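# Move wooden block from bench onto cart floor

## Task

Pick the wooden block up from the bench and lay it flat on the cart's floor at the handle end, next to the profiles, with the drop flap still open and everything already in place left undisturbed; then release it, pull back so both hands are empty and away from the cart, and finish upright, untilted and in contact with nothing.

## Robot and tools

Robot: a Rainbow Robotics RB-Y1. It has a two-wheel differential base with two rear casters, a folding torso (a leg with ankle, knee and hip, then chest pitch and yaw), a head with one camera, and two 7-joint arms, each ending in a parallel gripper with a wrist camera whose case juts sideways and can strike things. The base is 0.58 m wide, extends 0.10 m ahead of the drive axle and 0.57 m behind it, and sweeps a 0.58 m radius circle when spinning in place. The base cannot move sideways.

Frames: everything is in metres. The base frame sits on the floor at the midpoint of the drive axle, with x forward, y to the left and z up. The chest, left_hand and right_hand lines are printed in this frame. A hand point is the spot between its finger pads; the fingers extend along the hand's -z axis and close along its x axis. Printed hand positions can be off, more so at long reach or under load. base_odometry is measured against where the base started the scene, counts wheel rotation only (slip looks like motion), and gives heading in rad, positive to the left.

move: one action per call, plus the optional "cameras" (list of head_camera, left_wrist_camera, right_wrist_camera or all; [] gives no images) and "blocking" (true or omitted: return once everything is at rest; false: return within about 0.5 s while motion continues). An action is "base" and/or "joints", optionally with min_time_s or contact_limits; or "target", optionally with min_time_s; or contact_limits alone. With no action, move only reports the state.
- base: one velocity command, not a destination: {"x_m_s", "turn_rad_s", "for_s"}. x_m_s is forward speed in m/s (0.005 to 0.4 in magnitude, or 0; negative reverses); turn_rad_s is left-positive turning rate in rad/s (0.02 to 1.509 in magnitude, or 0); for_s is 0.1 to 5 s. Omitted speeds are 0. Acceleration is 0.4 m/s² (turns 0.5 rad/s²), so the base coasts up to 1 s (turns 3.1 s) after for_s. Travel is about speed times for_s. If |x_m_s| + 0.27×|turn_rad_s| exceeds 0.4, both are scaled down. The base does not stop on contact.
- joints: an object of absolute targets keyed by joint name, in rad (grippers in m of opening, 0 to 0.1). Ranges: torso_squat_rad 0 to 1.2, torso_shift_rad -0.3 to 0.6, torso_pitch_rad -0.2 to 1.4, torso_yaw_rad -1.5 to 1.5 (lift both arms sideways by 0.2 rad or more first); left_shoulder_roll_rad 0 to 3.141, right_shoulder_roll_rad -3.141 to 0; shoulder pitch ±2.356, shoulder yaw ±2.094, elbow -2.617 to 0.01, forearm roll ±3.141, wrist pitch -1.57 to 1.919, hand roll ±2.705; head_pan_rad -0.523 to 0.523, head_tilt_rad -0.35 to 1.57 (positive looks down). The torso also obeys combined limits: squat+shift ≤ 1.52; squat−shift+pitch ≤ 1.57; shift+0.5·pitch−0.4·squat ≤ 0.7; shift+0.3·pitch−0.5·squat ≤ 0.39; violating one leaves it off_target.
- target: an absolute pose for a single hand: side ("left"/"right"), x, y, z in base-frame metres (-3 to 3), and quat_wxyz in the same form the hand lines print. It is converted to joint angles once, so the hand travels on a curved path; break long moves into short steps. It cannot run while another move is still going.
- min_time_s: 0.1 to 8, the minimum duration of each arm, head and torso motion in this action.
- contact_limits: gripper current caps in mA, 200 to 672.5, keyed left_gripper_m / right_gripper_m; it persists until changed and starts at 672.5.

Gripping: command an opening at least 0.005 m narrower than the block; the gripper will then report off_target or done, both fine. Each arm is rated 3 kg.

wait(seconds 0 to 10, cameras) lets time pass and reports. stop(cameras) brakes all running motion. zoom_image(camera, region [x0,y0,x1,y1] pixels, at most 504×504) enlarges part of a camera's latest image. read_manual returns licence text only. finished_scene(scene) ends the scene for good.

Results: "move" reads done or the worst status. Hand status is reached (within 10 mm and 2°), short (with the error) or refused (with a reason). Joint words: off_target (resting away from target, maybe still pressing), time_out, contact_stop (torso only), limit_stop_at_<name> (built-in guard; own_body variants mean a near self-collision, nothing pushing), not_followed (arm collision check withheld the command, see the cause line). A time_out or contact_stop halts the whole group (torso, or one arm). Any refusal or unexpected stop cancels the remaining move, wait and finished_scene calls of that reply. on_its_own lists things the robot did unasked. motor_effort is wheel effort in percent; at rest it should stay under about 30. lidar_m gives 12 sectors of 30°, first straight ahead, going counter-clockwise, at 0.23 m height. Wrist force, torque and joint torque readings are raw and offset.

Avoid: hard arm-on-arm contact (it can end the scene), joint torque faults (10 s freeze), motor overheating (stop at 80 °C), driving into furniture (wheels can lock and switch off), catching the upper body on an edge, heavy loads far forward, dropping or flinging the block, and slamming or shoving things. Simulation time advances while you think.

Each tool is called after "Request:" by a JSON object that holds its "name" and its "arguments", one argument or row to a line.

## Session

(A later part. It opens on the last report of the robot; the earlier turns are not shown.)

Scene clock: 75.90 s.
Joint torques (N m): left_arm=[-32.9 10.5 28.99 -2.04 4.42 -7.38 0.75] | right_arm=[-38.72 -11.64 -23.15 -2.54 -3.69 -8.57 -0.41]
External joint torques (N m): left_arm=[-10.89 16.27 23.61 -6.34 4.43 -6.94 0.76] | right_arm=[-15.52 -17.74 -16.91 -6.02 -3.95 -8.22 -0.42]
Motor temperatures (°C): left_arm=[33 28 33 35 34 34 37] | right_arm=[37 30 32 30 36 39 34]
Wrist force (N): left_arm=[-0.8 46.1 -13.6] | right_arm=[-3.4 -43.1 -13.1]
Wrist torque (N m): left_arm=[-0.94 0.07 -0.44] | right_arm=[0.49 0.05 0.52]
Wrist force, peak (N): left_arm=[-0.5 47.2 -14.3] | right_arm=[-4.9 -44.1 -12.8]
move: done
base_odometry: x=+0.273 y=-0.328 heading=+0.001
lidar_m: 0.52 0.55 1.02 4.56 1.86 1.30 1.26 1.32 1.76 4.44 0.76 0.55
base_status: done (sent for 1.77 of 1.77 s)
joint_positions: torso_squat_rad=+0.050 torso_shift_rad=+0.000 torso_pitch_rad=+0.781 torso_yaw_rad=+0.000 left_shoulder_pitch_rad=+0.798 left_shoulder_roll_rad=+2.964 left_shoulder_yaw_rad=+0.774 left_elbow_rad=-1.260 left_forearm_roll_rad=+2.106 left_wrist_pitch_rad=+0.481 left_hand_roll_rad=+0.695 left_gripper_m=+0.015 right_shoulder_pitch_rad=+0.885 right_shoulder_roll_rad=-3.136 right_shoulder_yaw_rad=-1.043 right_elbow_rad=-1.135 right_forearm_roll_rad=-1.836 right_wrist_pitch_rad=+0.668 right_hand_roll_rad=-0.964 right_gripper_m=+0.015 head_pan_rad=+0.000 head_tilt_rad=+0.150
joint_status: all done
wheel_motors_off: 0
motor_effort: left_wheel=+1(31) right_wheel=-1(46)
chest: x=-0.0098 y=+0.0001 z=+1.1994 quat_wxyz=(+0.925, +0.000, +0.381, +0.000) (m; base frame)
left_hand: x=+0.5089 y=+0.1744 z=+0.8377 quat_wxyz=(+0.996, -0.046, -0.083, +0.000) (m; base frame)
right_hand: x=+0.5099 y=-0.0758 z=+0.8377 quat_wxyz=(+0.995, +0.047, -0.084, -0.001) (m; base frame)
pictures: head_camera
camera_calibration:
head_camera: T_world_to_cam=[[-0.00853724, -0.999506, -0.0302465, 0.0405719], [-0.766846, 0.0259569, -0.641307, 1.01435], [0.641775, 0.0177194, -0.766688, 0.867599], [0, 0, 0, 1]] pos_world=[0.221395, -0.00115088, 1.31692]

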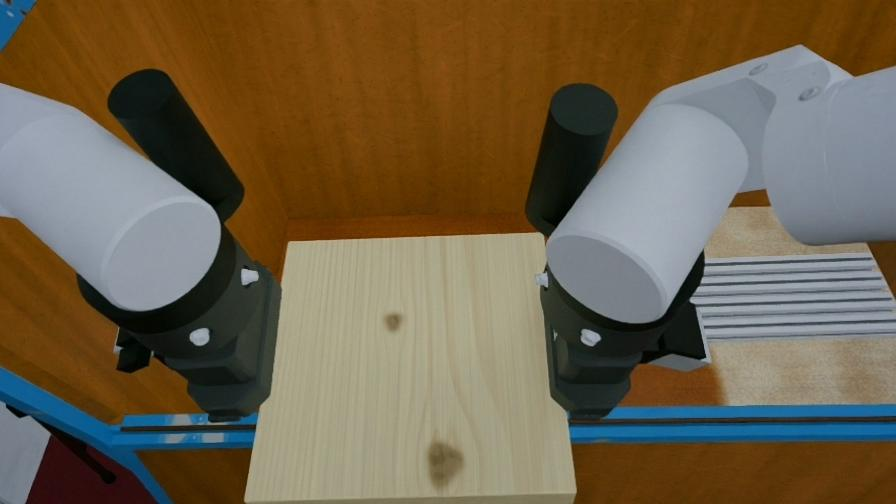

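Request:
{"name": "move", "arguments": {
  "base": {"x_m_s": 0.1, "for_s": 0.97},
  "cameras": []
}}

Request:
{"name": "move", "arguments": {
  "joints": {"torso_squat_rad": 0.3, "torso_shift_rad": 0.25, "torso_pitch_rad": 0.8},
  "min_time_s": 2,
  "cameras": []
}}

Request:
{"name": "move", "arguments": {
  "joints": {"torso_squat_rad": 0.7, "torso_shift_rad": 0.35, "torso_pitch_rad": 0.86},
  "min_time_s": 2,
  "cameras": []
}}

Request:
{"name": "move", "arguments": {
  "joints": {"torso_squat_rad": 0.95, "torso_shift_rad": 0.42, "torso_pitch_rad": 0.91, "head_tilt_rad": 0.3},
  "min_time_s": 1.5
}}

Scene clock: 81.80 s.
Joint torques (N m): left_arm=[-33.16 10.54 28.66 -2.18 4.22 -7.33 0.94] | right_arm=[-38.36 -12.11 -23.22 -2.52 -3.59 -8.51 -0.37]
External joint torques (N m): left_arm=[-11.15 16.3 23.27 -6.47 4.24 -6.89 0.95] | right_arm=[-15.16 -18.21 -16.98 -5.99 -3.85 -8.17 -0.38]
Motor temperatures (°C): left_arm=[33 28 33 35 34 34 37] | right_arm=[37 30 32 30 36 39 34]
Wrist force (N): left_arm=[-0.4 46.0 -13.2] | right_arm=[-2.9 -43.3 -13.5]
Wrist torque (N m): left_arm=[-0.89 0.08 -0.49] | right_arm=[0.52 0.05 0.53]
Wrist force, peak (N): left_arm=[-0.6 47.3 -14.3] | right_arm=[-4.6 -43.3 -14.5]
move: done
base_odometry: x=+0.370 y=-0.328 heading=+0.001
lidar_m: 0.42 0.45 0.62 4.23 2.00 1.42 1.36 1.42 1.90 4.78 0.62 0.45
base_status: done (sent for 0.97 of 0.97 s)
joint_positions: torso_squat_rad=+0.050 torso_shift_rad=+0.000 torso_pitch_rad=+0.781 torso_yaw_rad=+0.000 left_shoulder_pitch_rad=+0.798 left_shoulder_roll_rad=+2.964 left_shoulder_yaw_rad=+0.774 left_elbow_rad=-1.260 left_forearm_roll_rad=+2.106 left_wrist_pitch_rad=+0.481 left_hand_roll_rad=+0.695 left_gripper_m=+0.015 right_shoulder_pitch_rad=+0.885 right_shoulder_roll_rad=-3.136 right_shoulder_yaw_rad=-1.043 right_elbow_rad=-1.135 right_forearm_roll_rad=-1.836 right_wrist_pitch_rad=+0.668 right_hand_roll_rad=-0.964 right_gripper_m=+0.015 head_pan_rad=+0.000 head_tilt_rad=+0.150
joint_status: not commanded
wheel_motors_off: 0
motor_effort: left_wheel=-1(24) right_wheel=-3(21)
chest: x=-0.0098 y=+0.0001 z=+1.1993 quat_wxyz=(+0.925, +0.000, +0.381, +0.000) (m; base frame)
left_hand: x=+0.5090 y=+0.1744 z=+0.8376 quat_wxyz=(+0.996, -0.046, -0.083, +0.000) (m; base frame)
right_hand: x=+0.5099 y=-0.0758 z=+0.8376 quat_wxyz=(+0.995, +0.047, -0.084, -0.001) (m; base frame)
pictures: none
No camera images: "cameras" was empty.

Scene clock: 84.27 s.
Joint torques (N m): left_arm=[-32.63 10.69 28.74 -2.13 4.35 -7.18 0.85] | right_arm=[-38.55 -11.97 -23.04 -2.74 -3.56 -8.53 -0.32]
External joint torques (N m): left_arm=[-10.78 16.43 23.4 -6.25 4.36 -6.77 0.86] | right_arm=[-15.5 -17.95 -16.82 -6.05 -3.8 -8.21 -0.33]
Motor temperatures (°C): left_arm=[33 28 33 35 34 34 37] | right_arm=[37 30 32 30 36 39 34]
Wrist force (N): left_arm=[0.5 46.0 -13.4] | right_arm=[-3.1 -42.7 -13.4]
Wrist torque (N m): left_arm=[-0.89 0.20 -0.46] | right_arm=[0.47 0.02 0.51]
Wrist force, peak (N): left_arm=[-0.4 47.1 -14.3] | right_arm=[-3.8 -43.9 -12.6]
move: done
base_odometry: x=+0.370 y=-0.328 heading=+0.000
lidar_m: 0.41 0.44 0.61 4.23 2.00 1.44 1.35 1.41 1.90 4.76 0.62 0.44
base_status: not commanded
joint_positions: torso_squat_rad=+0.300 torso_shift_rad=+0.250 torso_pitch_rad=+0.801 torso_yaw_rad=+0.000 left_shoulder_pitch_rad=+0.798 left_shoulder_roll_rad=+2.964 left_shoulder_yaw_rad=+0.774 left_elbow_rad=-1.260 left_forearm_roll_rad=+2.106 left_wrist_pitch_rad=+0.481 left_hand_roll_rad=+0.695 left_gripper_m=+0.015 right_shoulder_pitch_rad=+0.885 right_shoulder_roll_rad=-3.136 right_shoulder_yaw_rad=-1.043 right_elbow_rad=-1.135 right_forearm_roll_rad=-1.836 right_wrist_pitch_rad=+0.668 right_hand_roll_rad=-0.964 right_gripper_m=+0.015 head_pan_rad=+0.000 head_tilt_rad=+0.150
joint_status: all done
wheel_motors_off: 0
motor_effort: left_wheel=-4(5) right_wheel=+2(3)
chest: x=+0.1600 y=+0.0001 z=+1.1437 quat_wxyz=(+0.921, +0.000, +0.390, +0.000) (m; base frame)
left_hand: x=+0.6714 y=+0.1744 z=+0.7717 quat_wxyz=(+0.996, -0.046, -0.073, +0.001) (m; base frame)
right_hand: x=+0.6724 y=-0.0758 z=+0.7717 quat_wxyz=(+0.996, +0.047, -0.074, -0.002) (m; base frame)
pictures: none
No camera images: "cameras" was empty.

Scene clock: 86.57 s.
Joint torques (N m): left_arm=[-32.41 10.85 28.49 -2.67 4.35 -7.15 0.9] | right_arm=[-38.06 -12.34 -23.28 -3.31 -3.8 -8.39 -0.3]
External joint torques (N m): left_arm=[-11.09 16.52 23.3 -6.26 4.32 -6.83 0.91] | right_arm=[-15.52 -17.97 -17.15 -6.13 -3.98 -8.14 -0.31]
Motor temperatures (°C): left_arm=[33 28 33 35 34 34 37] | right_arm=[37 30 32 30 36 39 34]
Wrist force (N): left_arm=[0.2 46.1 -13.2] | right_arm=[-2.0 -42.6 -12.9]
Wrist torque (N m): left_arm=[-0.95 0.05 -0.49] | right_arm=[0.45 0.08 0.50]
Wrist force, peak (N): left_arm=[-0.5 46.9 -13.5] | right_arm=[-2.7 -43.8 -13.1]
move: done
base_odometry: x=+0.370 y=-0.328 heading=+0.000
lidar_m: 0.41 0.44 0.61 4.22 2.00 1.43 1.35 1.41 1.89 4.77 0.62 0.43
base_status: not commanded
joint_positions: torso_squat_rad=+0.700 torso_shift_rad=+0.350 torso_pitch_rad=+0.861 torso_yaw_rad=+0.000 left_shoulder_pitch_rad=+0.798 left_shoulder_roll_rad=+2.964 left_shoulder_yaw_rad=+0.774 left_elbow_rad=-1.260 left_forearm_roll_rad=+2.106 left_wrist_pitch_rad=+0.481 left_hand_roll_rad=+0.695 left_gripper_m=+0.015 right_shoulder_pitch_rad=+0.885 right_shoulder_roll_rad=-3.136 right_shoulder_yaw_rad=-1.043 right_elbow_rad=-1.135 right_forearm_roll_rad=-1.836 right_wrist_pitch_rad=+0.668 right_hand_roll_rad=-0.964 right_gripper_m=+0.015 head_pan_rad=+0.000 head_tilt_rad=+0.150
joint_status: all done
wheel_motors_off: 0
motor_effort: left_wheel=-6(6) right_wheel=+6(6)
chest: x=+0.1906 y=+0.0001 z=+0.9850 quat_wxyz=(+0.909, +0.000, +0.417, +0.000) (m; base frame)
left_hand: x=+0.6788 y=+0.1744 z=+0.5830 quat_wxyz=(+0.998, -0.046, -0.043, +0.002) (m; base frame)
right_hand: x=+0.6797 y=-0.0759 z=+0.5830 quat_wxyz=(+0.998, +0.047, -0.044, -0.003) (m; base frame)
pictures: none
No camera images: "cameras" was empty.

Scene clock: 88.40 s.
Joint torques (N m): left_arm=[-31.53 10.86 28.77 -3.15 4.29 -6.9 0.75] | right_arm=[-37.26 -12.52 -23.15 -3.87 -3.6 -8.13 -0.28]
External joint torques (N m): left_arm=[-10.72 16.44 23.72 -6.3 4.24 -6.65 0.76] | right_arm=[-15.19 -17.85 -17.12 -6.28 -3.73 -7.93 -0.29]
Motor temperatures (°C): left_arm=[33 28 33 35 34 34 37] | right_arm=[38 30 32 30 36 39 34]
Wrist force (N): left_arm=[1.5 46.1 -14.8] | right_arm=[-1.5 -42.5 -13.4]
Wrist torque (N m): left_arm=[-0.95 0.15 -0.52] | right_arm=[0.46 0.03 0.53]
Wrist force, peak (N): left_arm=[1.2 46.5 -14.9] | right_arm=[-1.6 -43.8 -13.1]
move: done
base_odometry: x=+0.370 y=-0.328 heading=+0.000
lidar_m: 0.42 0.45 0.61 4.23 2.01 1.43 1.35 1.42 1.90 4.77 0.62 0.43
base_status: not commanded
joint_positions: torso_squat_rad=+0.950 torso_shift_rad=+0.420 torso_pitch_rad=+0.911 torso_yaw_rad=+0.000 left_shoulder_pitch_rad=+0.798 left_shoulder_roll_rad=+2.964 left_shoulder_yaw_rad=+0.774 left_elbow_rad=-1.260 left_forearm_roll_rad=+2.106 left_wrist_pitch_rad=+0.481 left_hand_roll_rad=+0.695 left_gripper_m=+0.015 right_shoulder_pitch_rad=+0.885 right_shoulder_roll_rad=-3.136 right_shoulder_yaw_rad=-1.043 right_elbow_rad=-1.135 right_forearm_roll_rad=-1.836 right_wrist_pitch_rad=+0.667 right_hand_roll_rad=-0.964 right_gripper_m=+0.015 head_pan_rad=+0.000 head_tilt_rad=+0.300
joint_status: all done
wheel_motors_off: 0
motor_effort: left_wheel=-5(6) right_wheel=+6(7)
chest: x=+0.1827 y=+0.0001 z=+0.8419 quat_wxyz=(+0.898, +0.000, +0.440, +0.000) (m; base frame)
left_hand: x=+0.6503 y=+0.1743 z=+0.4161 quat_wxyz=(+0.999, -0.046, -0.018, +0.003) (m; base frame)
right_hand: x=+0.6512 y=-0.0759 z=+0.4159 quat_wxyz=(+0.999, +0.047, -0.019, -0.004) (m; base frame)
pictures: head_camera, left_wrist_camera, right_wrist_camera
camera_calibration:
head_camera: T_world_to_cam=[[-0.0165656, -0.999506, -0.0267123, 0.0302842], [-0.914176, 0.0259614, -0.404486, 0.758559], [0.404979, 0.0177192, -0.914154, 0.667458], [0, 0, 0, 1]] pos_world=[0.423651, -0.00125087, 0.917794]
left_wrist_camera: T_world_to_cam=[[0.999118, 0.0342592, 0.024282, -0.666336], [0.0157499, -0.841774, 0.5396, -0.0589327], [0.0389262, -0.538741, -0.841571, 0.491287], [0, 0, 0, 1]] pos_world=[0.647552, 0.237897, 0.461433]
right_wrist_camera: T_world_to_cam=[[-0.997636, -0.0161383, -0.0667932, 0.675046], [-0.0521744, 0.810458, 0.583468, -0.12011], [0.0447169, 0.585574, -0.809385, 0.424099], [0, 0, 0, 1]] pos_world=[0.648219, -0.140103, 0.458428]

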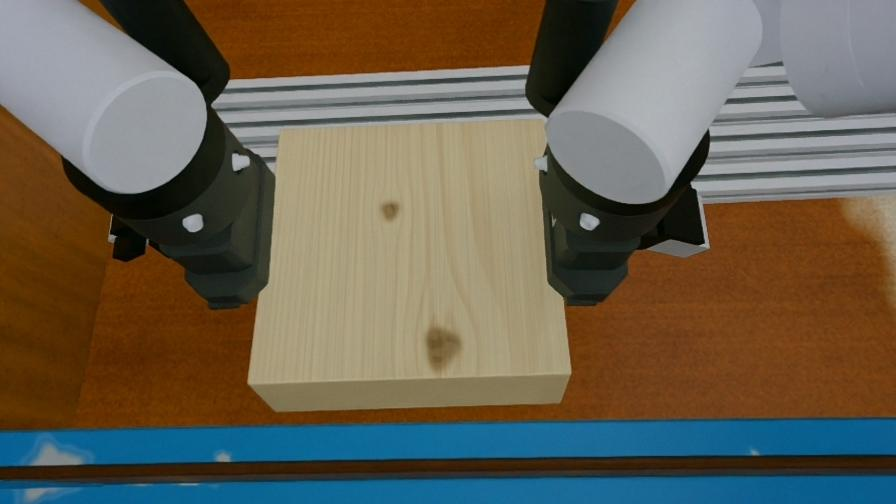

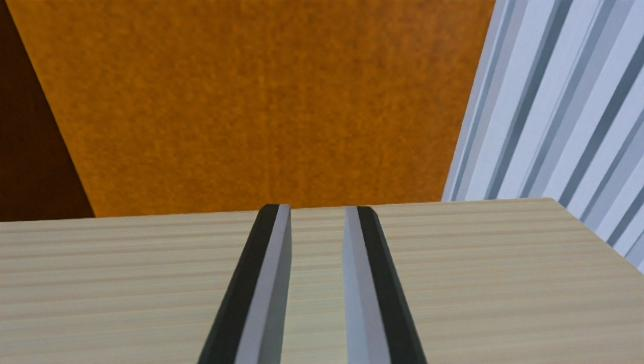

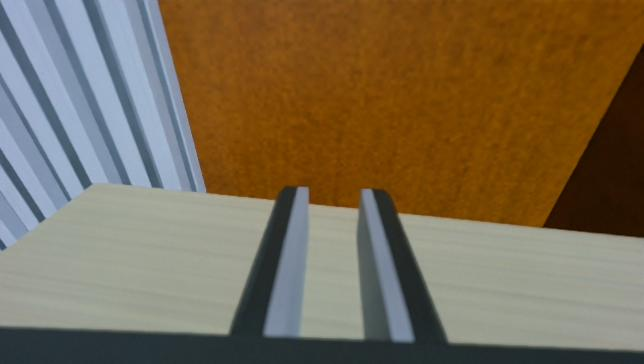

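Request:
{"name": "move", "arguments": {
  "joints": {"torso_squat_rad": 1.02, "torso_shift_rad": 0.442, "torso_pitch_rad": 0.94},
  "min_time_s": 1.5
}}

Scene clock: 92.20 s.
Joint torques (N m): left_arm=[-31.3 10.73 28.15 -3.3 4.36 -6.88 0.84] | right_arm=[-37.29 -13.03 -23.04 -4.21 -3.78 -8.17 -0.25]
External joint torques (N m): left_arm=[-10.8 16.25 23.19 -6.18 4.3 -6.68 0.84] | right_arm=[-15.53 -18.16 -17.06 -6.37 -3.88 -8 -0.25]
Motor temperatures (°C): left_arm=[33 28 33 35 34 34 37] | right_arm=[38 30 32 30 36 39 34]
Wrist force (N): left_arm=[2.0 45.5 -13.2] | right_arm=[-0.4 -42.9 -13.2]
Wrist torque (N m): left_arm=[-0.98 0.09 -0.48] | right_arm=[0.51 0.03 0.51]
Wrist force, peak (N): left_arm=[2.2 46.6 -14.6] | right_arm=[-1.7 -43.3 -14.1]
move: done
base_odometry: x=+0.370 y=-0.328 heading=+0.000
lidar_m: 0.43 0.44 0.61 4.22 2.00 1.43 1.35 1.41 1.90 4.77 0.62 0.44
base_status: not commanded
joint_positions: torso_squat_rad=+1.020 torso_shift_rad=+0.442 torso_pitch_rad=+0.941 torso_yaw_rad=+0.000 left_shoulder_pitch_rad=+0.798 left_shoulder_roll_rad=+2.964 left_shoulder_yaw_rad=+0.774 left_elbow_rad=-1.260 left_forearm_roll_rad=+2.106 left_wrist_pitch_rad=+0.481 left_hand_roll_rad=+0.695 left_gripper_m=+0.015 right_shoulder_pitch_rad=+0.885 right_shoulder_roll_rad=-3.136 right_shoulder_yaw_rad=-1.043 right_elbow_rad=-1.135 right_forearm_roll_rad=-1.836 right_wrist_pitch_rad=+0.667 right_hand_roll_rad=-0.964 right_gripper_m=+0.015 head_pan_rad=+0.000 head_tilt_rad=+0.300
joint_status: all done
wheel_motors_off: 0
motor_effort: left_wheel=-5(6) right_wheel=+6(7)
chest: x=+0.1789 y=+0.0001 z=+0.7939 quat_wxyz=(+0.891, +0.000, +0.453, +0.000) (m; base frame)
left_hand: x=+0.6336 y=+0.1743 z=+0.3543 quat_wxyz=(+0.999, -0.046, -0.003, +0.004) (m; base frame)
right_hand: x=+0.6345 y=-0.0759 z=+0.3541 quat_wxyz=(+0.999, +0.047, -0.004, -0.005) (m; base frame)
pictures: head_camera, left_wrist_camera, right_wrist_camera
camera_calibration:
head_camera: T_world_to_cam=[[-0.0173538, -0.999506, -0.0262082, 0.0286819], [-0.925824, 0.0259616, -0.377063, 0.716066], [0.377557, 0.0177207, -0.925817, 0.639276], [0, 0, 0, 1]] pos_world=[0.422086, -0.00125087, 0.862606]
left_wrist_camera: T_world_to_cam=[[0.999395, 0.0343253, -0.00551632, -0.637814], [0.0318857, -0.84176, 0.538909, -0.0353409], [0.0138548, -0.538759, -0.842346, 0.456145], [0, 0, 0, 1]] pos_world=[0.632236, 0.237897, 0.399759]
right_wrist_camera: T_world_to_cam=[[-0.999188, -0.0160559, -0.0369647, 0.644588], [-0.0346563, 0.810468, 0.584757, -0.0965107], [0.0205699, 0.585563, -0.810366, 0.390515], [0, 0, 0, 1]] pos_world=[0.632687, -0.140103, 0.396722]

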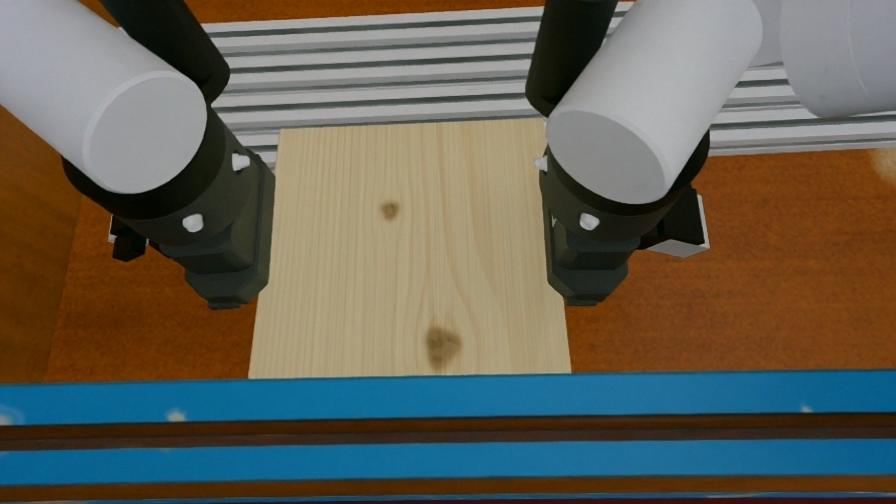

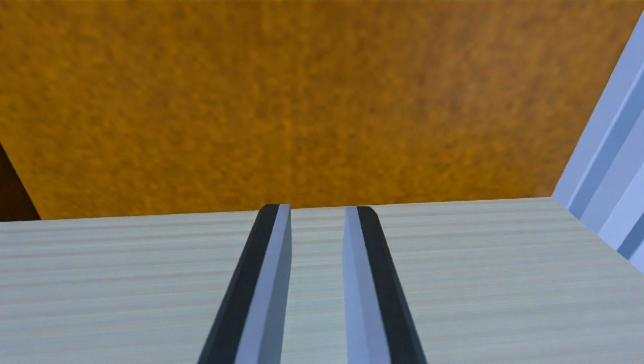

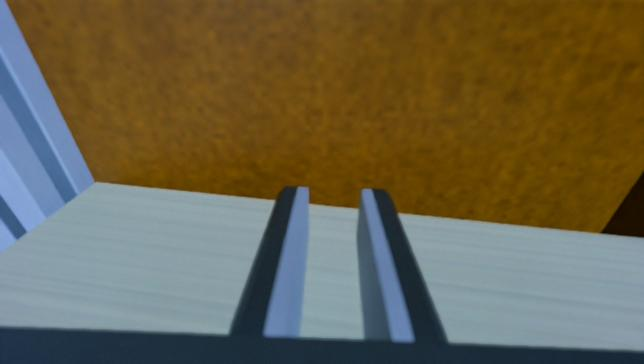

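Request:
{"name": "move", "arguments": {
  "joints": {"torso_squat_rad": 1.045, "torso_shift_rad": 0.448, "torso_pitch_rad": 0.955},
  "min_time_s": 1.2
}}

Scene clock: 94.30 s.
Joint torques (N m): left_arm=[-30.74 10.85 28.6 -3.63 4.37 -6.91 0.79] | right_arm=[-36.74 -13.03 -23.01 -4.46 -3.9 -8.08 -0.36]
External joint torques (N m): left_arm=[-10.41 16.34 23.69 -6.38 4.29 -6.73 0.79] | right_arm=[-15.15 -18.07 -17.06 -6.49 -3.99 -7.93 -0.36]
Motor temperatures (°C): left_arm=[33 28 33 35 34 34 37] | right_arm=[38 30 33 30 36 39 34]
Wrist force (N): left_arm=[1.1 45.5 -9.9] | right_arm=[-0.5 -42.9 -12.8]
Wrist torque (N m): left_arm=[-0.98 0.14 -0.48] | right_arm=[0.49 -0.13 0.51]
Wrist force, peak (N): left_arm=[2.7 46.8 -14.9] | right_arm=[-0.3 -43.8 -14.0]
move: done
base_odometry: x=+0.370 y=-0.328 heading=+0.000
lidar_m: 0.42 0.43 0.60 4.24 2.01 1.43 1.36 1.42 1.89 4.77 0.63 0.44
base_status: not commanded
joint_positions: torso_squat_rad=+1.045 torso_shift_rad=+0.448 torso_pitch_rad=+0.956 torso_yaw_rad=+0.000 left_shoulder_pitch_rad=+0.797 left_shoulder_roll_rad=+2.964 left_shoulder_yaw_rad=+0.774 left_elbow_rad=-1.260 left_forearm_roll_rad=+2.106 left_wrist_pitch_rad=+0.481 left_hand_roll_rad=+0.695 left_gripper_m=+0.015 right_shoulder_pitch_rad=+0.885 right_shoulder_roll_rad=-3.136 right_shoulder_yaw_rad=-1.043 right_elbow_rad=-1.135 right_forearm_roll_rad=-1.836 right_wrist_pitch_rad=+0.667 right_hand_roll_rad=-0.964 right_gripper_m=+0.015 head_pan_rad=+0.000 head_tilt_rad=+0.300
joint_status: all done
wheel_motors_off: 0
motor_effort: left_wheel=-5(6) right_wheel=+5(7)
chest: x=+0.1770 y=+0.0001 z=+0.7757 quat_wxyz=(+0.888, +0.000, +0.460, +0.000) (m; base frame)
left_hand: x=+0.6252 y=+0.1743 z=+0.3295 quat_wxyz=(+0.999, -0.046, +0.004, +0.004) (m; base frame)
right_hand: x=+0.6261 y=-0.0759 z=+0.3293 quat_wxyz=(+0.999, +0.047, +0.003, -0.005) (m; base frame)
pictures: head_camera, left_wrist_camera, right_wrist_camera
camera_calibration:
head_camera: T_world_to_cam=[[-0.0177389, -0.999506, -0.0259473, 0.0280377], [-0.9313, 0.0259605, -0.363328, 0.697714], [0.363822, 0.0177196, -0.9313, 0.629909], [0, 0, 0, 1]] pos_world=[0.421104, -0.00125087, 0.84086]
left_wrist_camera: T_world_to_cam=[[0.999208, 0.0342822, -0.0201799, -0.624521], [0.0397534, -0.84175, 0.538402, -0.0264892], [0.00147117, -0.538778, -0.842447, 0.44301], [0, 0, 0, 1]] pos_world=[0.624428, 0.237797, 0.374871]
right_wrist_camera: T_world_to_cam=[[-0.999623, -0.0160534, -0.0222619, 0.630717], [-0.0260484, 0.810463, 0.58521, -0.0877956], [0.00864778, 0.58557, -0.810576, 0.378064], [0, 0, 0, 1]] pos_world=[0.624923, -0.140103, 0.37187]

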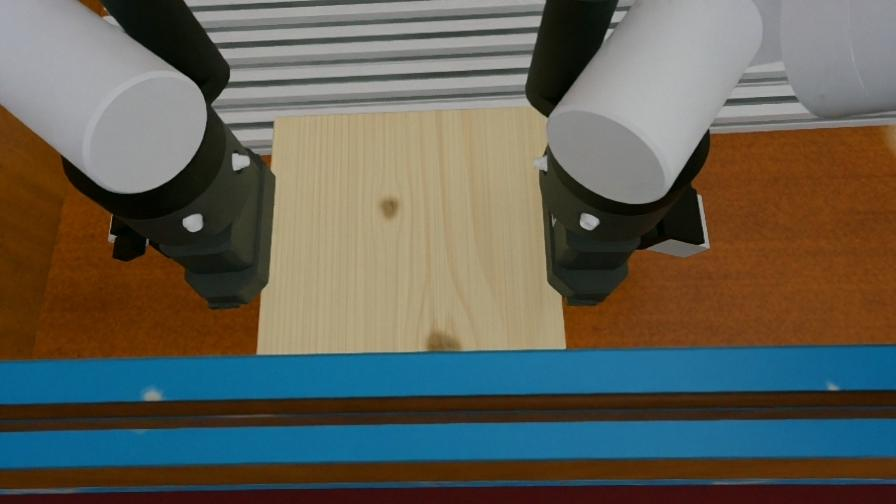

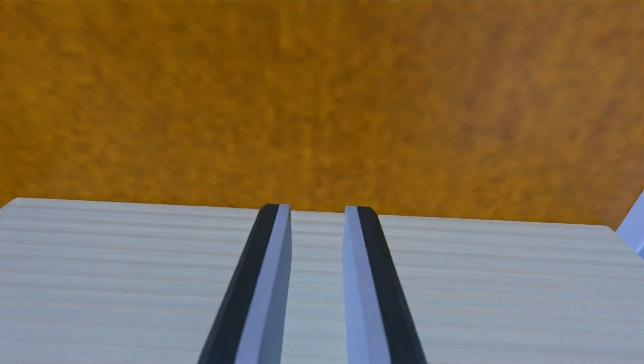

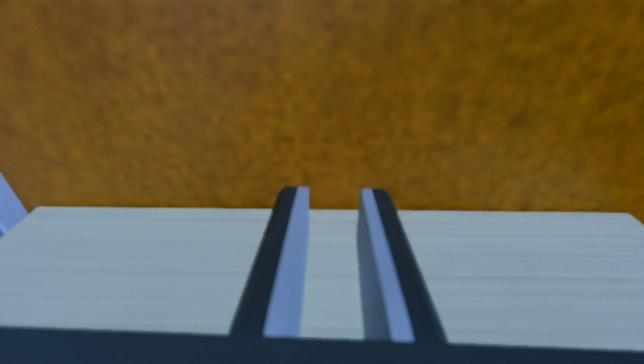

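Request:
{"name": "move", "arguments": {
  "joints": {"torso_squat_rad": 1.052, "torso_shift_rad": 0.452, "torso_pitch_rad": 0.958},
  "min_time_s": 0.6,
  "cameras": ["left_wrist_camera"]
}}

Scene clock: 98.77 s.
Joint torques (N m): left_arm=[-22.3 15.03 26.53 -4.15 4.08 -8.14 0.8] | right_arm=[-28.57 -16.21 -22.22 -5.02 -3.7 -9.71 -0.5]
External joint torques (N m): left_arm=[-1.94 20.52 21.6 -6.92 4.01 -7.96 0.8] | right_arm=[-6.94 -21.26 -16.27 -7.07 -3.78 -9.56 -0.5]
Motor temperatures (°C): left_arm=[33 28 33 35 34 34 37] | right_arm=[38 30 33 30 36 40 34]
Wrist force (N): left_arm=[-3.9 50.2 25.1] | right_arm=[-8.3 -48.9 23.8]
Wrist torque (N m): left_arm=[-1.64 0.54 -0.64] | right_arm=[1.20 0.28 0.72]
Wrist force, peak (N): left_arm=[-4.4 51.0 24.7] | right_arm=[-8.4 -49.1 25.3]
move: done
base_odometry: x=+0.370 y=-0.328 heading=+0.000
lidar_m: 0.42 0.44 0.62 4.25 2.01 1.43 1.36 1.42 1.89 4.75 0.63 0.44
base_status: not commanded
joint_positions: torso_squat_rad=+1.052 torso_shift_rad=+0.451 torso_pitch_rad=+0.956 torso_yaw_rad=+0.000 left_shoulder_pitch_rad=+0.795 left_shoulder_roll_rad=+2.963 left_shoulder_yaw_rad=+0.775 left_elbow_rad=-1.260 left_forearm_roll_rad=+2.106 left_wrist_pitch_rad=+0.481 left_hand_roll_rad=+0.695 left_gripper_m=+0.015 right_shoulder_pitch_rad=+0.883 right_shoulder_roll_rad=-3.135 right_shoulder_yaw_rad=-1.043 right_elbow_rad=-1.135 right_forearm_roll_rad=-1.836 right_wrist_pitch_rad=+0.668 right_hand_roll_rad=-0.964 right_gripper_m=+0.015 head_pan_rad=+0.000 head_tilt_rad=+0.300
joint_status: all done
wheel_motors_off: 0
motor_effort: left_wheel=-4(6) right_wheel=+7(8)
chest: x=+0.1759 y=+0.0001 z=+0.7714 quat_wxyz=(+0.888, +0.000, +0.460, +0.000) (m; base frame)
left_hand: x=+0.6253 y=+0.1742 z=+0.3262 quat_wxyz=(+0.999, -0.046, +0.003, +0.005) (m; base frame)
right_hand: x=+0.6262 y=-0.0758 z=+0.3260 quat_wxyz=(+0.999, +0.047, +0.002, -0.006) (m; base frame)
pictures: left_wrist_camera
camera_calibration:
left_wrist_camera: T_world_to_cam=[[0.999229, 0.0349995, -0.0178104, -0.625753], [0.0390786, -0.841409, 0.538984, -0.0245924], [0.0038783, -0.539264, -0.842128, 0.438722], [0, 0, 0, 1]] pos_world=[0.62453, 0.237796, 0.37157]

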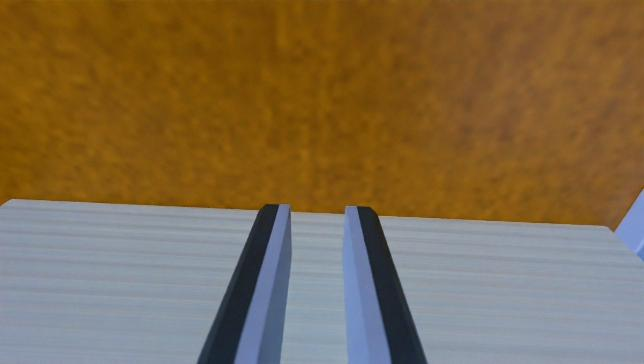

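Request:
{"name": "move", "arguments": {
  "target": {"side": "left", "x": 0.624, "y": 0.2, "z": 0.345, "quat_wxyz": [0.999, -0.046, 0.003, 0.004]},
  "min_time_s": 1.2,
  "cameras": []
}}

Request:
{"name": "move", "arguments": {
  "target": {"side": "left", "x": 0.6, "y": 0.2, "z": 0.52, "quat_wxyz": [0.999, -0.046, 0.003, 0.004]},
  "cameras": []
}}

Request:
{"name": "move", "arguments": {
  "target": {"side": "left", "x": 0.5, "y": 0.16, "z": 0.72, "quat_wxyz": [0.999, -0.046, 0.003, 0.004]}
}}

Scene clock: 112.77 s.
Joint torques (N m): left_arm=[-19.39 -6.05 5.43 1.88 -0.28 -0.11 -0.34] | right_arm=[-24.52 -2.37 -11.33 -1.36 -1.46 -2.15 -0.43]
External joint torques (N m): left_arm=[0.34 -0.79 0.32 -0.79 -0.36 0.06 -0.34] | right_arm=[-2.9 -7.38 -5.35 -3.37 -1.54 -1.99 -0.43]
Motor temperatures (°C): left_arm=[33 28 33 35 34 34 37] | right_arm=[37 30 33 30 36 40 34]
Wrist force (N): left_arm=[0.7 1.8 -7.0] | right_arm=[2.2 -10.6 -1.1]
Wrist torque (N m): left_arm=[-0.34 0.17 0.06] | right_arm=[0.06 0.24 0.09]
Wrist force, peak (N): left_arm=[-4.2 51.3 24.5] | right_arm=[-10.3 -48.2 28.0]
move: done
base_odometry: x=+0.370 y=-0.328 heading=+0.000
lidar_m: 0.42 0.44 0.61 4.25 1.99 1.43 1.36 1.41 1.91 4.77 0.63 0.43
base_status: not commanded
joint_positions: torso_squat_rad=+1.052 torso_shift_rad=+0.452 torso_pitch_rad=+0.958 torso_yaw_rad=+0.000 left_shoulder_pitch_rad=+0.742 left_shoulder_roll_rad=+2.866 left_shoulder_yaw_rad=+0.752 left_elbow_rad=-1.348 left_forearm_roll_rad=+2.091 left_wrist_pitch_rad=+0.484 left_hand_roll_rad=+0.667 left_gripper_m=+0.015 right_shoulder_pitch_rad=+0.882 right_shoulder_roll_rad=-3.139 right_shoulder_yaw_rad=-1.046 right_elbow_rad=-1.136 right_forearm_roll_rad=-1.836 right_wrist_pitch_rad=+0.666 right_hand_roll_rad=-0.964 right_gripper_m=+0.015 head_pan_rad=+0.000 head_tilt_rad=+0.300
joint_status: all done
wheel_motors_off: 0
motor_effort: left_wheel=-10(11) right_wheel=+11(13)
chest: x=+0.1766 y=+0.0000 z=+0.7708 quat_wxyz=(+0.888, +0.000, +0.461, +0.000) (m; base frame)
left_hand: x=+0.6240 y=+0.1996 z=+0.3435 quat_wxyz=(+0.999, -0.046, +0.004, +0.004) (m; base frame)
left_hand_status: reached (checked arc, planned for 1.2 s): 2 mm and 0.1 deg off.
right_hand: x=+0.6255 y=-0.0726 z=+0.3252 quat_wxyz=(+0.999, +0.050, +0.003, -0.004) (m; base frame)
pictures: none
No camera images: "cameras" was empty.

Scene clock: 114.07 s.
Joint torques (N m): left_arm=[-14.67 0.86 7.85 2.44 0.03 -0.64 0.08] | right_arm=[-24.26 1.47 -10.34 0.03 -0.89 -1.51 -0.17]
External joint torques (N m): left_arm=[2.02 -0.3 0.03 -0.24 -0.08 -0.45 0.08] | right_arm=[-2.64 -3.52 -4.39 -1.97 -0.97 -1.35 -0.17]
Motor temperatures (°C): left_arm=[33 28 33 35 34 34 37] | right_arm=[37 30 33 30 36 40 34]
Wrist force (N): left_arm=[1.2 1.2 -7.9] | right_arm=[-0.2 -5.2 -3.5]
Wrist torque (N m): left_arm=[-0.31 0.19 0.08] | right_arm=[-0.10 0.10 -0.08]
Wrist force, peak (N): left_arm=[1.4 0.1 -9.1] | right_arm=[2.1 -11.2 -0.6]
move: done
base_odometry: x=+0.370 y=-0.328 heading=+0.000
lidar_m: 0.42 0.44 0.61 4.24 2.00 1.42 1.36 1.42 1.89 4.75 0.63 0.44
base_status: not commanded
joint_positions: torso_squat_rad=+1.052 torso_shift_rad=+0.452 torso_pitch_rad=+0.958 torso_yaw_rad=+0.000 left_shoulder_pitch_rad=+0.145 left_shoulder_roll_rad=+2.527 left_shoulder_yaw_rad=+0.664 left_elbow_rad=-1.873 left_forearm_roll_rad=+1.940 left_wrist_pitch_rad=+0.792 left_hand_roll_rad=+0.894 left_gripper_m=+0.015 right_shoulder_pitch_rad=+0.882 right_shoulder_roll_rad=-3.140 right_shoulder_yaw_rad=-1.046 right_elbow_rad=-1.136 right_forearm_roll_rad=-1.836 right_wrist_pitch_rad=+0.666 right_hand_roll_rad=-0.964 right_gripper_m=+0.015 head_pan_rad=+0.000 head_tilt_rad=+0.300
joint_status: all done
wheel_motors_off: 0
motor_effort: left_wheel=-10(13) right_wheel=+9(12)
chest: x=+0.1767 y=+0.0000 z=+0.7707 quat_wxyz=(+0.887, +0.000, +0.461, +0.000) (m; base frame)
left_hand: x=+0.6002 y=+0.1999 z=+0.5200 quat_wxyz=(+0.999, -0.046, +0.003, +0.004) (m; base frame)
left_hand_status: reached (checked arc, planned for 0.9 s): 0 mm and 0.0 deg off.
right_hand: x=+0.6252 y=-0.0718 z=+0.3250 quat_wxyz=(+0.999, +0.050, +0.003, -0.004) (m; base frame)
pictures: none
No camera images: "cameras" was empty.

Scene clock: 115.43 s.
Joint torques (N m): left_arm=[-9.87 4.17 8.45 4.98 -0.07 -0.74 -0.1] | right_arm=[-22.94 4.99 -6.95 1.85 -0.29 -0.16 -0.17]
External joint torques (N m): left_arm=[1 -2.01 0.66 -0.11 -0.19 -0.53 -0.09] | right_arm=[-1.31 0.01 -0.95 -0.15 -0.37 0.01 -0.17]
Motor temperatures (°C): left_arm=[33 28 33 35 34 34 37] | right_arm=[37 30 32 30 36 40 34]
Wrist force (N): left_arm=[1.1 1.4 -7.5] | right_arm=[0.1 1.7 -4.9]
Wrist torque (N m): left_arm=[-0.24 0.25 0.05] | right_arm=[-0.22 0.12 -0.07]
Wrist force, peak (N): left_arm=[2.2 1.6 -9.1] | right_arm=[1.3 -6.0 -7.5]
move: done
base_odometry: x=+0.370 y=-0.328 heading=+0.000
lidar_m: 0.42 0.42 0.60 4.25 2.00 1.42 1.35 1.42 1.89 4.77 0.63 0.43
base_status: not commanded
joint_positions: torso_squat_rad=+1.052 torso_shift_rad=+0.452 torso_pitch_rad=+0.958 torso_yaw_rad=+0.000 left_shoulder_pitch_rad=-0.503 left_shoulder_roll_rad=+2.323 left_shoulder_yaw_rad=+0.824 left_elbow_rad=-2.217 left_forearm_roll_rad=+2.198 left_wrist_pitch_rad=+1.347 left_hand_roll_rad=+1.182 left_gripper_m=+0.015 right_shoulder_pitch_rad=+0.882 right_shoulder_roll_rad=-3.141 right_shoulder_yaw_rad=-1.047 right_elbow_rad=-1.136 right_forearm_roll_rad=-1.837 right_wrist_pitch_rad=+0.665 right_hand_roll_rad=-0.964 right_gripper_m=+0.015 head_pan_rad=+0.000 head_tilt_rad=+0.300
joint_status: all done
wheel_motors_off: 0
motor_effort: left_wheel=-8(34) right_wheel=+9(26)
chest: x=+0.1767 y=+0.0000 z=+0.7707 quat_wxyz=(+0.887, +0.000, +0.461, +0.000) (m; base frame)
left_hand: x=+0.5000 y=+0.1595 z=+0.7192 quat_wxyz=(+0.999, -0.046, +0.003, +0.003) (m; base frame)
left_hand_status: reached (checked arc, planned for 1.0 s): 1 mm and 0.1 deg off.
right_hand: x=+0.6249 y=-0.0708 z=+0.3250 quat_wxyz=(+0.999, +0.051, +0.003, -0.003) (m; base frame)
pictures: head_camera, left_wrist_camera, right_wrist_camera
camera_calibration:
head_camera: T_world_to_cam=[[-0.0178587, -0.999502, -0.0260346, 0.0279144], [-0.932148, 0.0260621, -0.361139, 0.694124], [0.361637, 0.0178186, -0.932149, 0.626367], [0, 0, 0, 1]] pos_world=[0.421007, -0.00135082, 0.835269]
left_wrist_camera: T_world_to_cam=[[0.999327, 0.0324174, -0.017193, -0.492978], [0.0365712, -0.841514, 0.538996, -0.242617], [0.0030047, -0.539261, -0.842133, 0.762677], [0, 0, 0, 1]] pos_world=[0.499227, 0.223098, 0.76457]
right_wrist_camera: T_world_to_cam=[[-0.999552, -0.0201242, -0.0221325, 0.629147], [-0.0293225, 0.805521, 0.591841, -0.0899534], [0.00591781, 0.592225, -0.805751, 0.372327], [0, 0, 0, 1]] pos_world=[0.624024, -0.135381, 0.367166]

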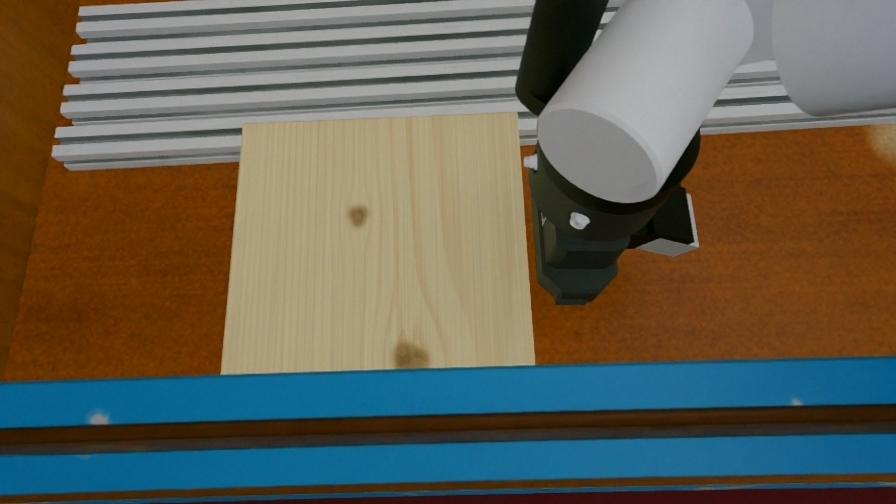

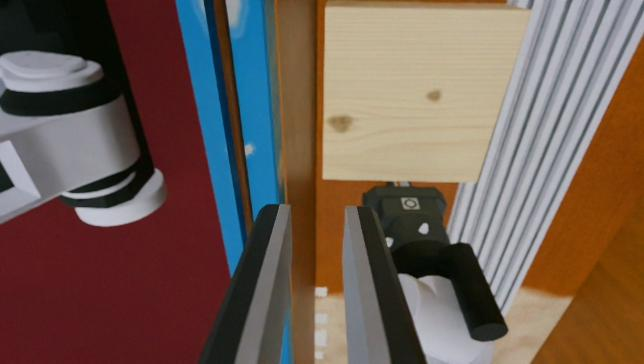

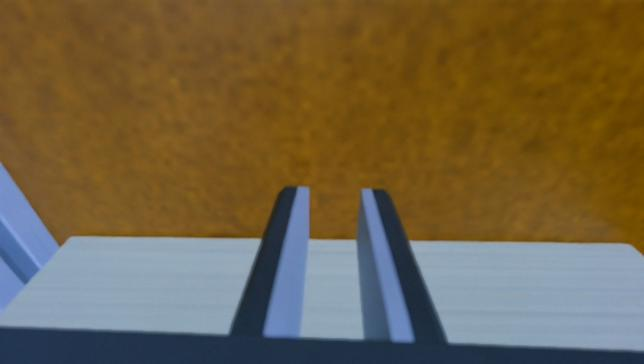

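Request:
{"name": "move", "arguments": {
  "target": {"side": "left", "x": 0.4, "y": 0.13, "z": 0.78, "quat_wxyz": [0.999, -0.046, 0.003, 0.004]},
  "cameras": []
}}

Request:
{"name": "move", "arguments": {
  "target": {"side": "right", "x": 0.62, "y": -0.025, "z": 0.322, "quat_wxyz": [0.999, 0.048, 0.003, -0.004]},
  "min_time_s": 1.2,
  "cameras": ["head_camera"]
}}

Scene clock: 122.80 s.
Joint torques (N m): left_arm=[-5.95 4.28 5.63 7.17 -0.23 -0.28 -0.21] | right_arm=[-23.23 5.35 -6.71 2.08 -0.22 -0.18 -0.29]
External joint torques (N m): left_arm=[1.06 -1.02 0.44 -0.04 -0.31 -0.05 -0.2] | right_arm=[-1.6 0.37 -0.71 0.09 -0.3 -0.01 -0.29]
Motor temperatures (°C): left_arm=[33 28 33 35 34 34 37] | right_arm=[37 30 32 30 36 39 34]
Wrist force (N): left_arm=[1.0 1.3 -7.7] | right_arm=[0.1 1.4 -4.9]
Wrist torque (N m): left_arm=[-0.28 0.21 0.10] | right_arm=[-0.18 0.08 -0.08]
Wrist force, peak (N): left_arm=[1.7 1.4 -9.0] | right_arm=[0.6 1.7 -5.9]
move: done
base_odometry: x=+0.370 y=-0.328 heading=+0.000
lidar_m: 0.41 0.43 0.60 4.24 2.00 1.41 1.36 1.42 1.90 4.78 0.61 0.44
base_status: not commanded
joint_positions: torso_squat_rad=+1.052 torso_shift_rad=+0.452 torso_pitch_rad=+0.958 torso_yaw_rad=+0.000 left_shoulder_pitch_rad=-0.744 left_shoulder_roll_rad=+2.366 left_shoulder_yaw_rad=+1.024 left_elbow_rad=-2.368 left_forearm_roll_rad=+2.510 left_wrist_pitch_rad=+1.435 left_hand_roll_rad=+1.445 left_gripper_m=+0.015 right_shoulder_pitch_rad=+0.882 right_shoulder_roll_rad=-3.141 right_shoulder_yaw_rad=-1.047 right_elbow_rad=-1.136 right_forearm_roll_rad=-1.837 right_wrist_pitch_rad=+0.665 right_hand_roll_rad=-0.964 right_gripper_m=+0.015 head_pan_rad=+0.000 head_tilt_rad=+0.300
joint_status: all done
wheel_motors_off: 0
motor_effort: left_wheel=-9(10) right_wheel=+9(11)
chest: x=+0.1767 y=+0.0000 z=+0.7707 quat_wxyz=(+0.887, +0.000, +0.461, +0.000) (m; base frame)
left_hand: x=+0.3999 y=+0.1300 z=+0.7794 quat_wxyz=(+0.999, -0.046, +0.003, +0.003) (m; base frame)
left_hand_status: reached (checked arc, planned for 0.6 s): 1 mm and 0.1 deg off.
right_hand: x=+0.6249 y=-0.0706 z=+0.3251 quat_wxyz=(+0.999, +0.051, +0.003, -0.003) (m; base frame)
pictures: none
No camera images: "cameras" was empty.

Scene clock: 124.33 s.
Joint torques (N m): left_arm=[-6.02 4.62 5.6 7.07 -0.14 -0.41 -0.2] | right_arm=[-20.56 4.39 -8.56 -2.05 -0.17 -0.35 -0.28]
External joint torques (N m): left_arm=[1 -0.69 0.41 -0.14 -0.23 -0.19 -0.2] | right_arm=[0.09 -0.21 -1.07 -0.67 -0.31 -0.03 -0.28]
Motor temperatures (°C): left_arm=[32 28 33 35 34 34 37] | right_arm=[37 30 32 30 36 39 34]
Wrist force (N): left_arm=[1.1 2.0 -8.3] | right_arm=[0.0 1.1 -5.0]
Wrist torque (N m): left_arm=[-0.35 0.20 0.07] | right_arm=[-0.14 0.12 -0.07]
Wrist force, peak (N): left_arm=[2.3 1.7 -8.5] | right_arm=[2.8 -11.2 -9.5]
move: short
base_odometry: x=+0.370 y=-0.328 heading=+0.000
lidar_m: 0.41 0.43 0.60 4.23 1.99 1.42 1.35 1.41 1.88 4.77 0.62 0.45
base_status: not commanded
joint_positions: torso_squat_rad=+1.052 torso_shift_rad=+0.452 torso_pitch_rad=+0.958 torso_yaw_rad=+0.000 left_shoulder_pitch_rad=-0.744 left_shoulder_roll_rad=+2.366 left_shoulder_yaw_rad=+1.024 left_elbow_rad=-2.368 left_forearm_roll_rad=+2.510 left_wrist_pitch_rad=+1.435 left_hand_roll_rad=+1.445 left_gripper_m=+0.015 right_shoulder_pitch_rad=+1.152 right_shoulder_roll_rad=-3.141 right_shoulder_yaw_rad=-1.571 right_elbow_rad=-1.151 right_forearm_roll_rad=-1.328 right_wrist_pitch_rad=+0.870 right_hand_roll_rad=-1.098 right_gripper_m=+0.015 head_pan_rad=+0.000 head_tilt_rad=+0.300
joint_status: all done
wheel_motors_off: 0
motor_effort: left_wheel=-9(15) right_wheel=+11(17)
chest: x=+0.1767 y=+0.0000 z=+0.7707 quat_wxyz=(+0.887, +0.000, +0.461, +0.000) (m; base frame)
left_hand: x=+0.4000 y=+0.1300 z=+0.7794 quat_wxyz=(+0.999, -0.046, +0.003, +0.003) (m; base frame)
right_hand: x=+0.6197 y=-0.0259 z=+0.3223 quat_wxyz=(+0.996, +0.082, -0.022, -0.005) (m; base frame)
right_hand_status: short (checked arc, as near as the solve gets, planned for 1.2 s): 1 mm and 4.9 deg off. The place is met; only the turn is off.
pictures: head_camera
camera_calibration:
head_camera: T_world_to_cam=[[-0.0178934, -0.999503, -0.0259409, 0.027951], [-0.932147, 0.0260606, -0.361141, 0.694123], [0.361638, 0.0177187, -0.93215, 0.626367], [0, 0, 0, 1]] pos_world=[0.421007, -0.00125057, 0.835269]

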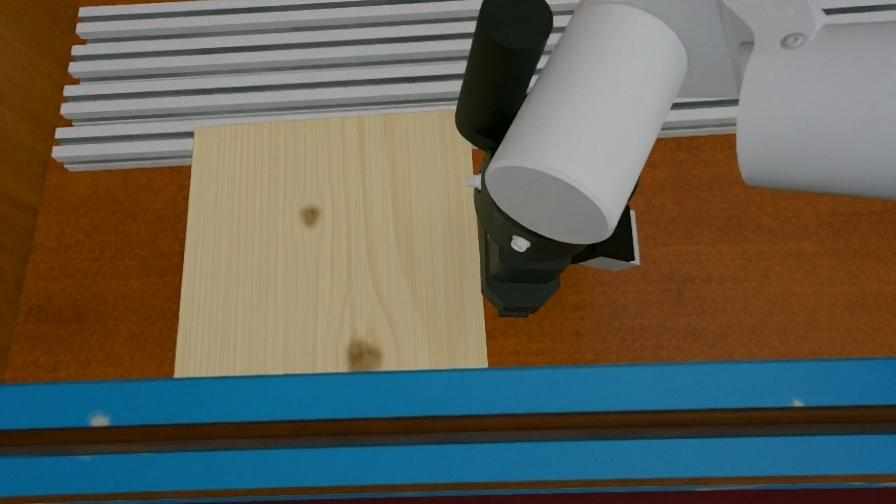

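Request:
{"name": "move", "arguments": {
  "base": {"turn_rad_s": 0.12, "for_s": 0.9},
  "cameras": ["head_camera"]
}}

Scene clock: 127.33 s.
Joint torques (N m): left_arm=[-6.27 4.2 5.39 7.02 -0.19 -0.38 -0.2] | right_arm=[-21.41 -0.12 -9.05 -4.32 -0.84 -1.94 -0.17]
External joint torques (N m): left_arm=[0.74 -1.11 0.2 -0.18 -0.28 -0.15 -0.2] | right_arm=[-0.75 -4.74 -1.57 -2.95 -0.98 -1.61 -0.17]
Motor temperatures (°C): left_arm=[32 28 33 35 34 33 37] | right_arm=[37 30 32 30 36 39 34]
Wrist force (N): left_arm=[1.0 1.6 -7.3] | right_arm=[0.7 -5.2 -3.8]
Wrist torque (N m): left_arm=[-0.31 0.19 0.10] | right_arm=[-0.38 0.09 -0.16]
Wrist force, peak (N): left_arm=[1.2 1.6 -8.6] | right_arm=[-3.6 -16.1 9.4]
move: done
base_odometry: x=+0.370 y=-0.328 heading=+0.107
lidar_m: 0.41 0.44 1.04 4.17 1.80 1.38 1.36 1.47 2.12 3.71 0.57 0.42
base_status: done (sent for 0.9 of 0.9 s)
joint_positions: torso_squat_rad=+1.052 torso_shift_rad=+0.452 torso_pitch_rad=+0.958 torso_yaw_rad=+0.000 left_shoulder_pitch_rad=-0.744 left_shoulder_roll_rad=+2.366 left_shoulder_yaw_rad=+1.024 left_elbow_rad=-2.368 left_forearm_roll_rad=+2.510 left_wrist_pitch_rad=+1.435 left_hand_roll_rad=+1.445 left_gripper_m=+0.015 right_shoulder_pitch_rad=+1.152 right_shoulder_roll_rad=-3.140 right_shoulder_yaw_rad=-1.570 right_elbow_rad=-1.151 right_forearm_roll_rad=-1.327 right_wrist_pitch_rad=+0.871 right_hand_roll_rad=-1.098 right_gripper_m=+0.015 head_pan_rad=+0.000 head_tilt_rad=+0.300
joint_status: not commanded
wheel_motors_off: 0
motor_effort: left_wheel=-20(36) right_wheel=+14(39)
chest: x=+0.1766 y=+0.0000 z=+0.7708 quat_wxyz=(+0.888, +0.000, +0.461, +0.000) (m; base frame)
left_hand: x=+0.3999 y=+0.1300 z=+0.7795 quat_wxyz=(+0.999, -0.046, +0.003, +0.003) (m; base frame)
right_hand: x=+0.6202 y=-0.0270 z=+0.3224 quat_wxyz=(+0.996, +0.081, -0.023, -0.006) (m; base frame)
pictures: head_camera
camera_calibration:
head_camera: T_world_to_cam=[[-0.0180136, -0.999503, -0.0258872, 0.027858], [-0.932031, 0.0261587, -0.361434, 0.694263], [0.361932, 0.0176169, -0.932038, 0.626279], [0, 0, 0, 1]] pos_world=[0.420906, -0.00135002, 0.835368]

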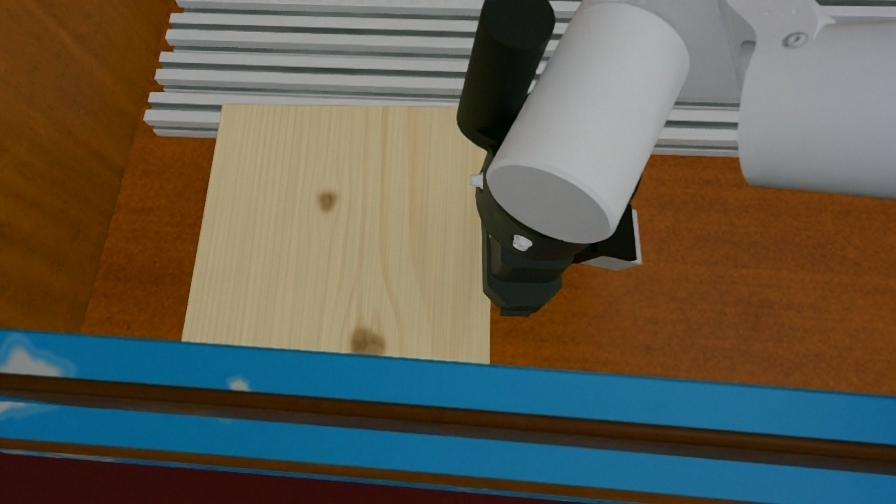

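Request:
{"name": "move", "arguments": {
  "base": {"turn_rad_s": 0.12, "for_s": 0.55},
  "cameras": ["head_camera"]
}}

Scene clock: 129.27 s.
Joint torques (N m): left_arm=[-5.79 4.56 5.38 7 -0.21 -0.49 -0.3] | right_arm=[-22.04 0.19 -9.17 -4.13 -0.83 -1.74 -0.19]
External joint torques (N m): left_arm=[1.22 -0.74 0.2 -0.2 -0.3 -0.27 -0.3] | right_arm=[-1.4 -4.43 -1.69 -2.76 -0.97 -1.42 -0.19]
Motor temperatures (°C): left_arm=[32 28 32 35 34 33 37] | right_arm=[36 30 32 30 36 38 34]
Wrist force (N): left_arm=[1.2 1.4 -8.1] | right_arm=[0.1 -4.8 -4.5]
Wrist torque (N m): left_arm=[-0.25 0.19 0.15] | right_arm=[-0.34 0.00 -0.16]
Wrist force, peak (N): left_arm=[0.9 1.6 -8.8] | right_arm=[-1.7 -13.5 2.0]
move: done
base_odometry: x=+0.370 y=-0.328 heading=+0.174
lidar_m: 0.41 0.46 1.04 3.53 1.70 1.37 1.36 1.50 2.31 3.12 0.53 0.42
base_status: done (sent for 0.57 of 0.57 s)
joint_positions: torso_squat_rad=+1.052 torso_shift_rad=+0.452 torso_pitch_rad=+0.958 torso_yaw_rad=+0.000 left_shoulder_pitch_rad=-0.744 left_shoulder_roll_rad=+2.366 left_shoulder_yaw_rad=+1.024 left_elbow_rad=-2.368 left_forearm_roll_rad=+2.510 left_wrist_pitch_rad=+1.435 left_hand_roll_rad=+1.445 left_gripper_m=+0.015 right_shoulder_pitch_rad=+1.152 right_shoulder_roll_rad=-3.140 right_shoulder_yaw_rad=-1.570 right_elbow_rad=-1.151 right_forearm_roll_rad=-1.327 right_wrist_pitch_rad=+0.871 right_hand_roll_rad=-1.098 right_gripper_m=+0.015 head_pan_rad=+0.000 head_tilt_rad=+0.300
joint_status: not commanded
wheel_motors_off: 0
motor_effort: left_wheel=-20(43) right_wheel=+15(37)
chest: x=+0.1767 y=+0.0000 z=+0.7708 quat_wxyz=(+0.888, +0.000, +0.461, +0.000) (m; base frame)
left_hand: x=+0.3999 y=+0.1300 z=+0.7795 quat_wxyz=(+0.999, -0.046, +0.003, +0.003) (m; base frame)
right_hand: x=+0.6201 y=-0.0270 z=+0.3223 quat_wxyz=(+0.996, +0.081, -0.023, -0.006) (m; base frame)
pictures: head_camera
camera_calibration:
head_camera: T_world_to_cam=[[-0.0180136, -0.999503, -0.0258872, 0.027858], [-0.932031, 0.0261587, -0.361434, 0.694263], [0.361932, 0.0176169, -0.932038, 0.626279], [0, 0, 0, 1]] pos_world=[0.420906, -0.00135002, 0.835368]

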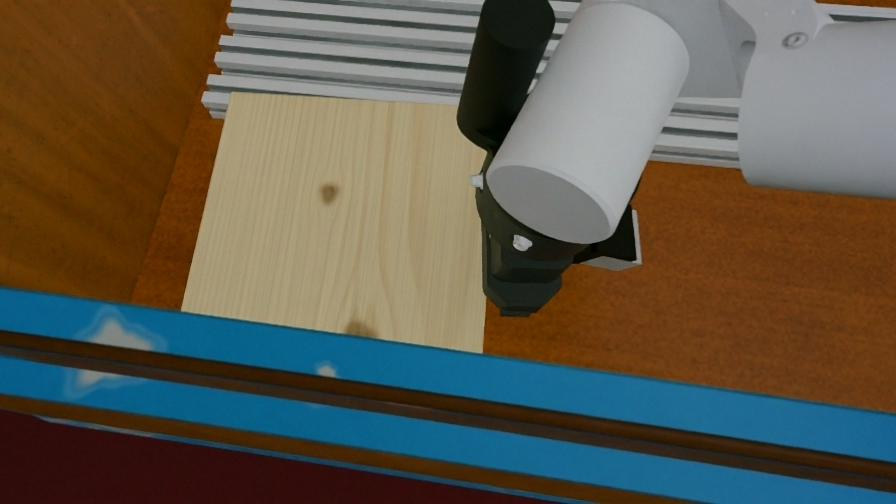

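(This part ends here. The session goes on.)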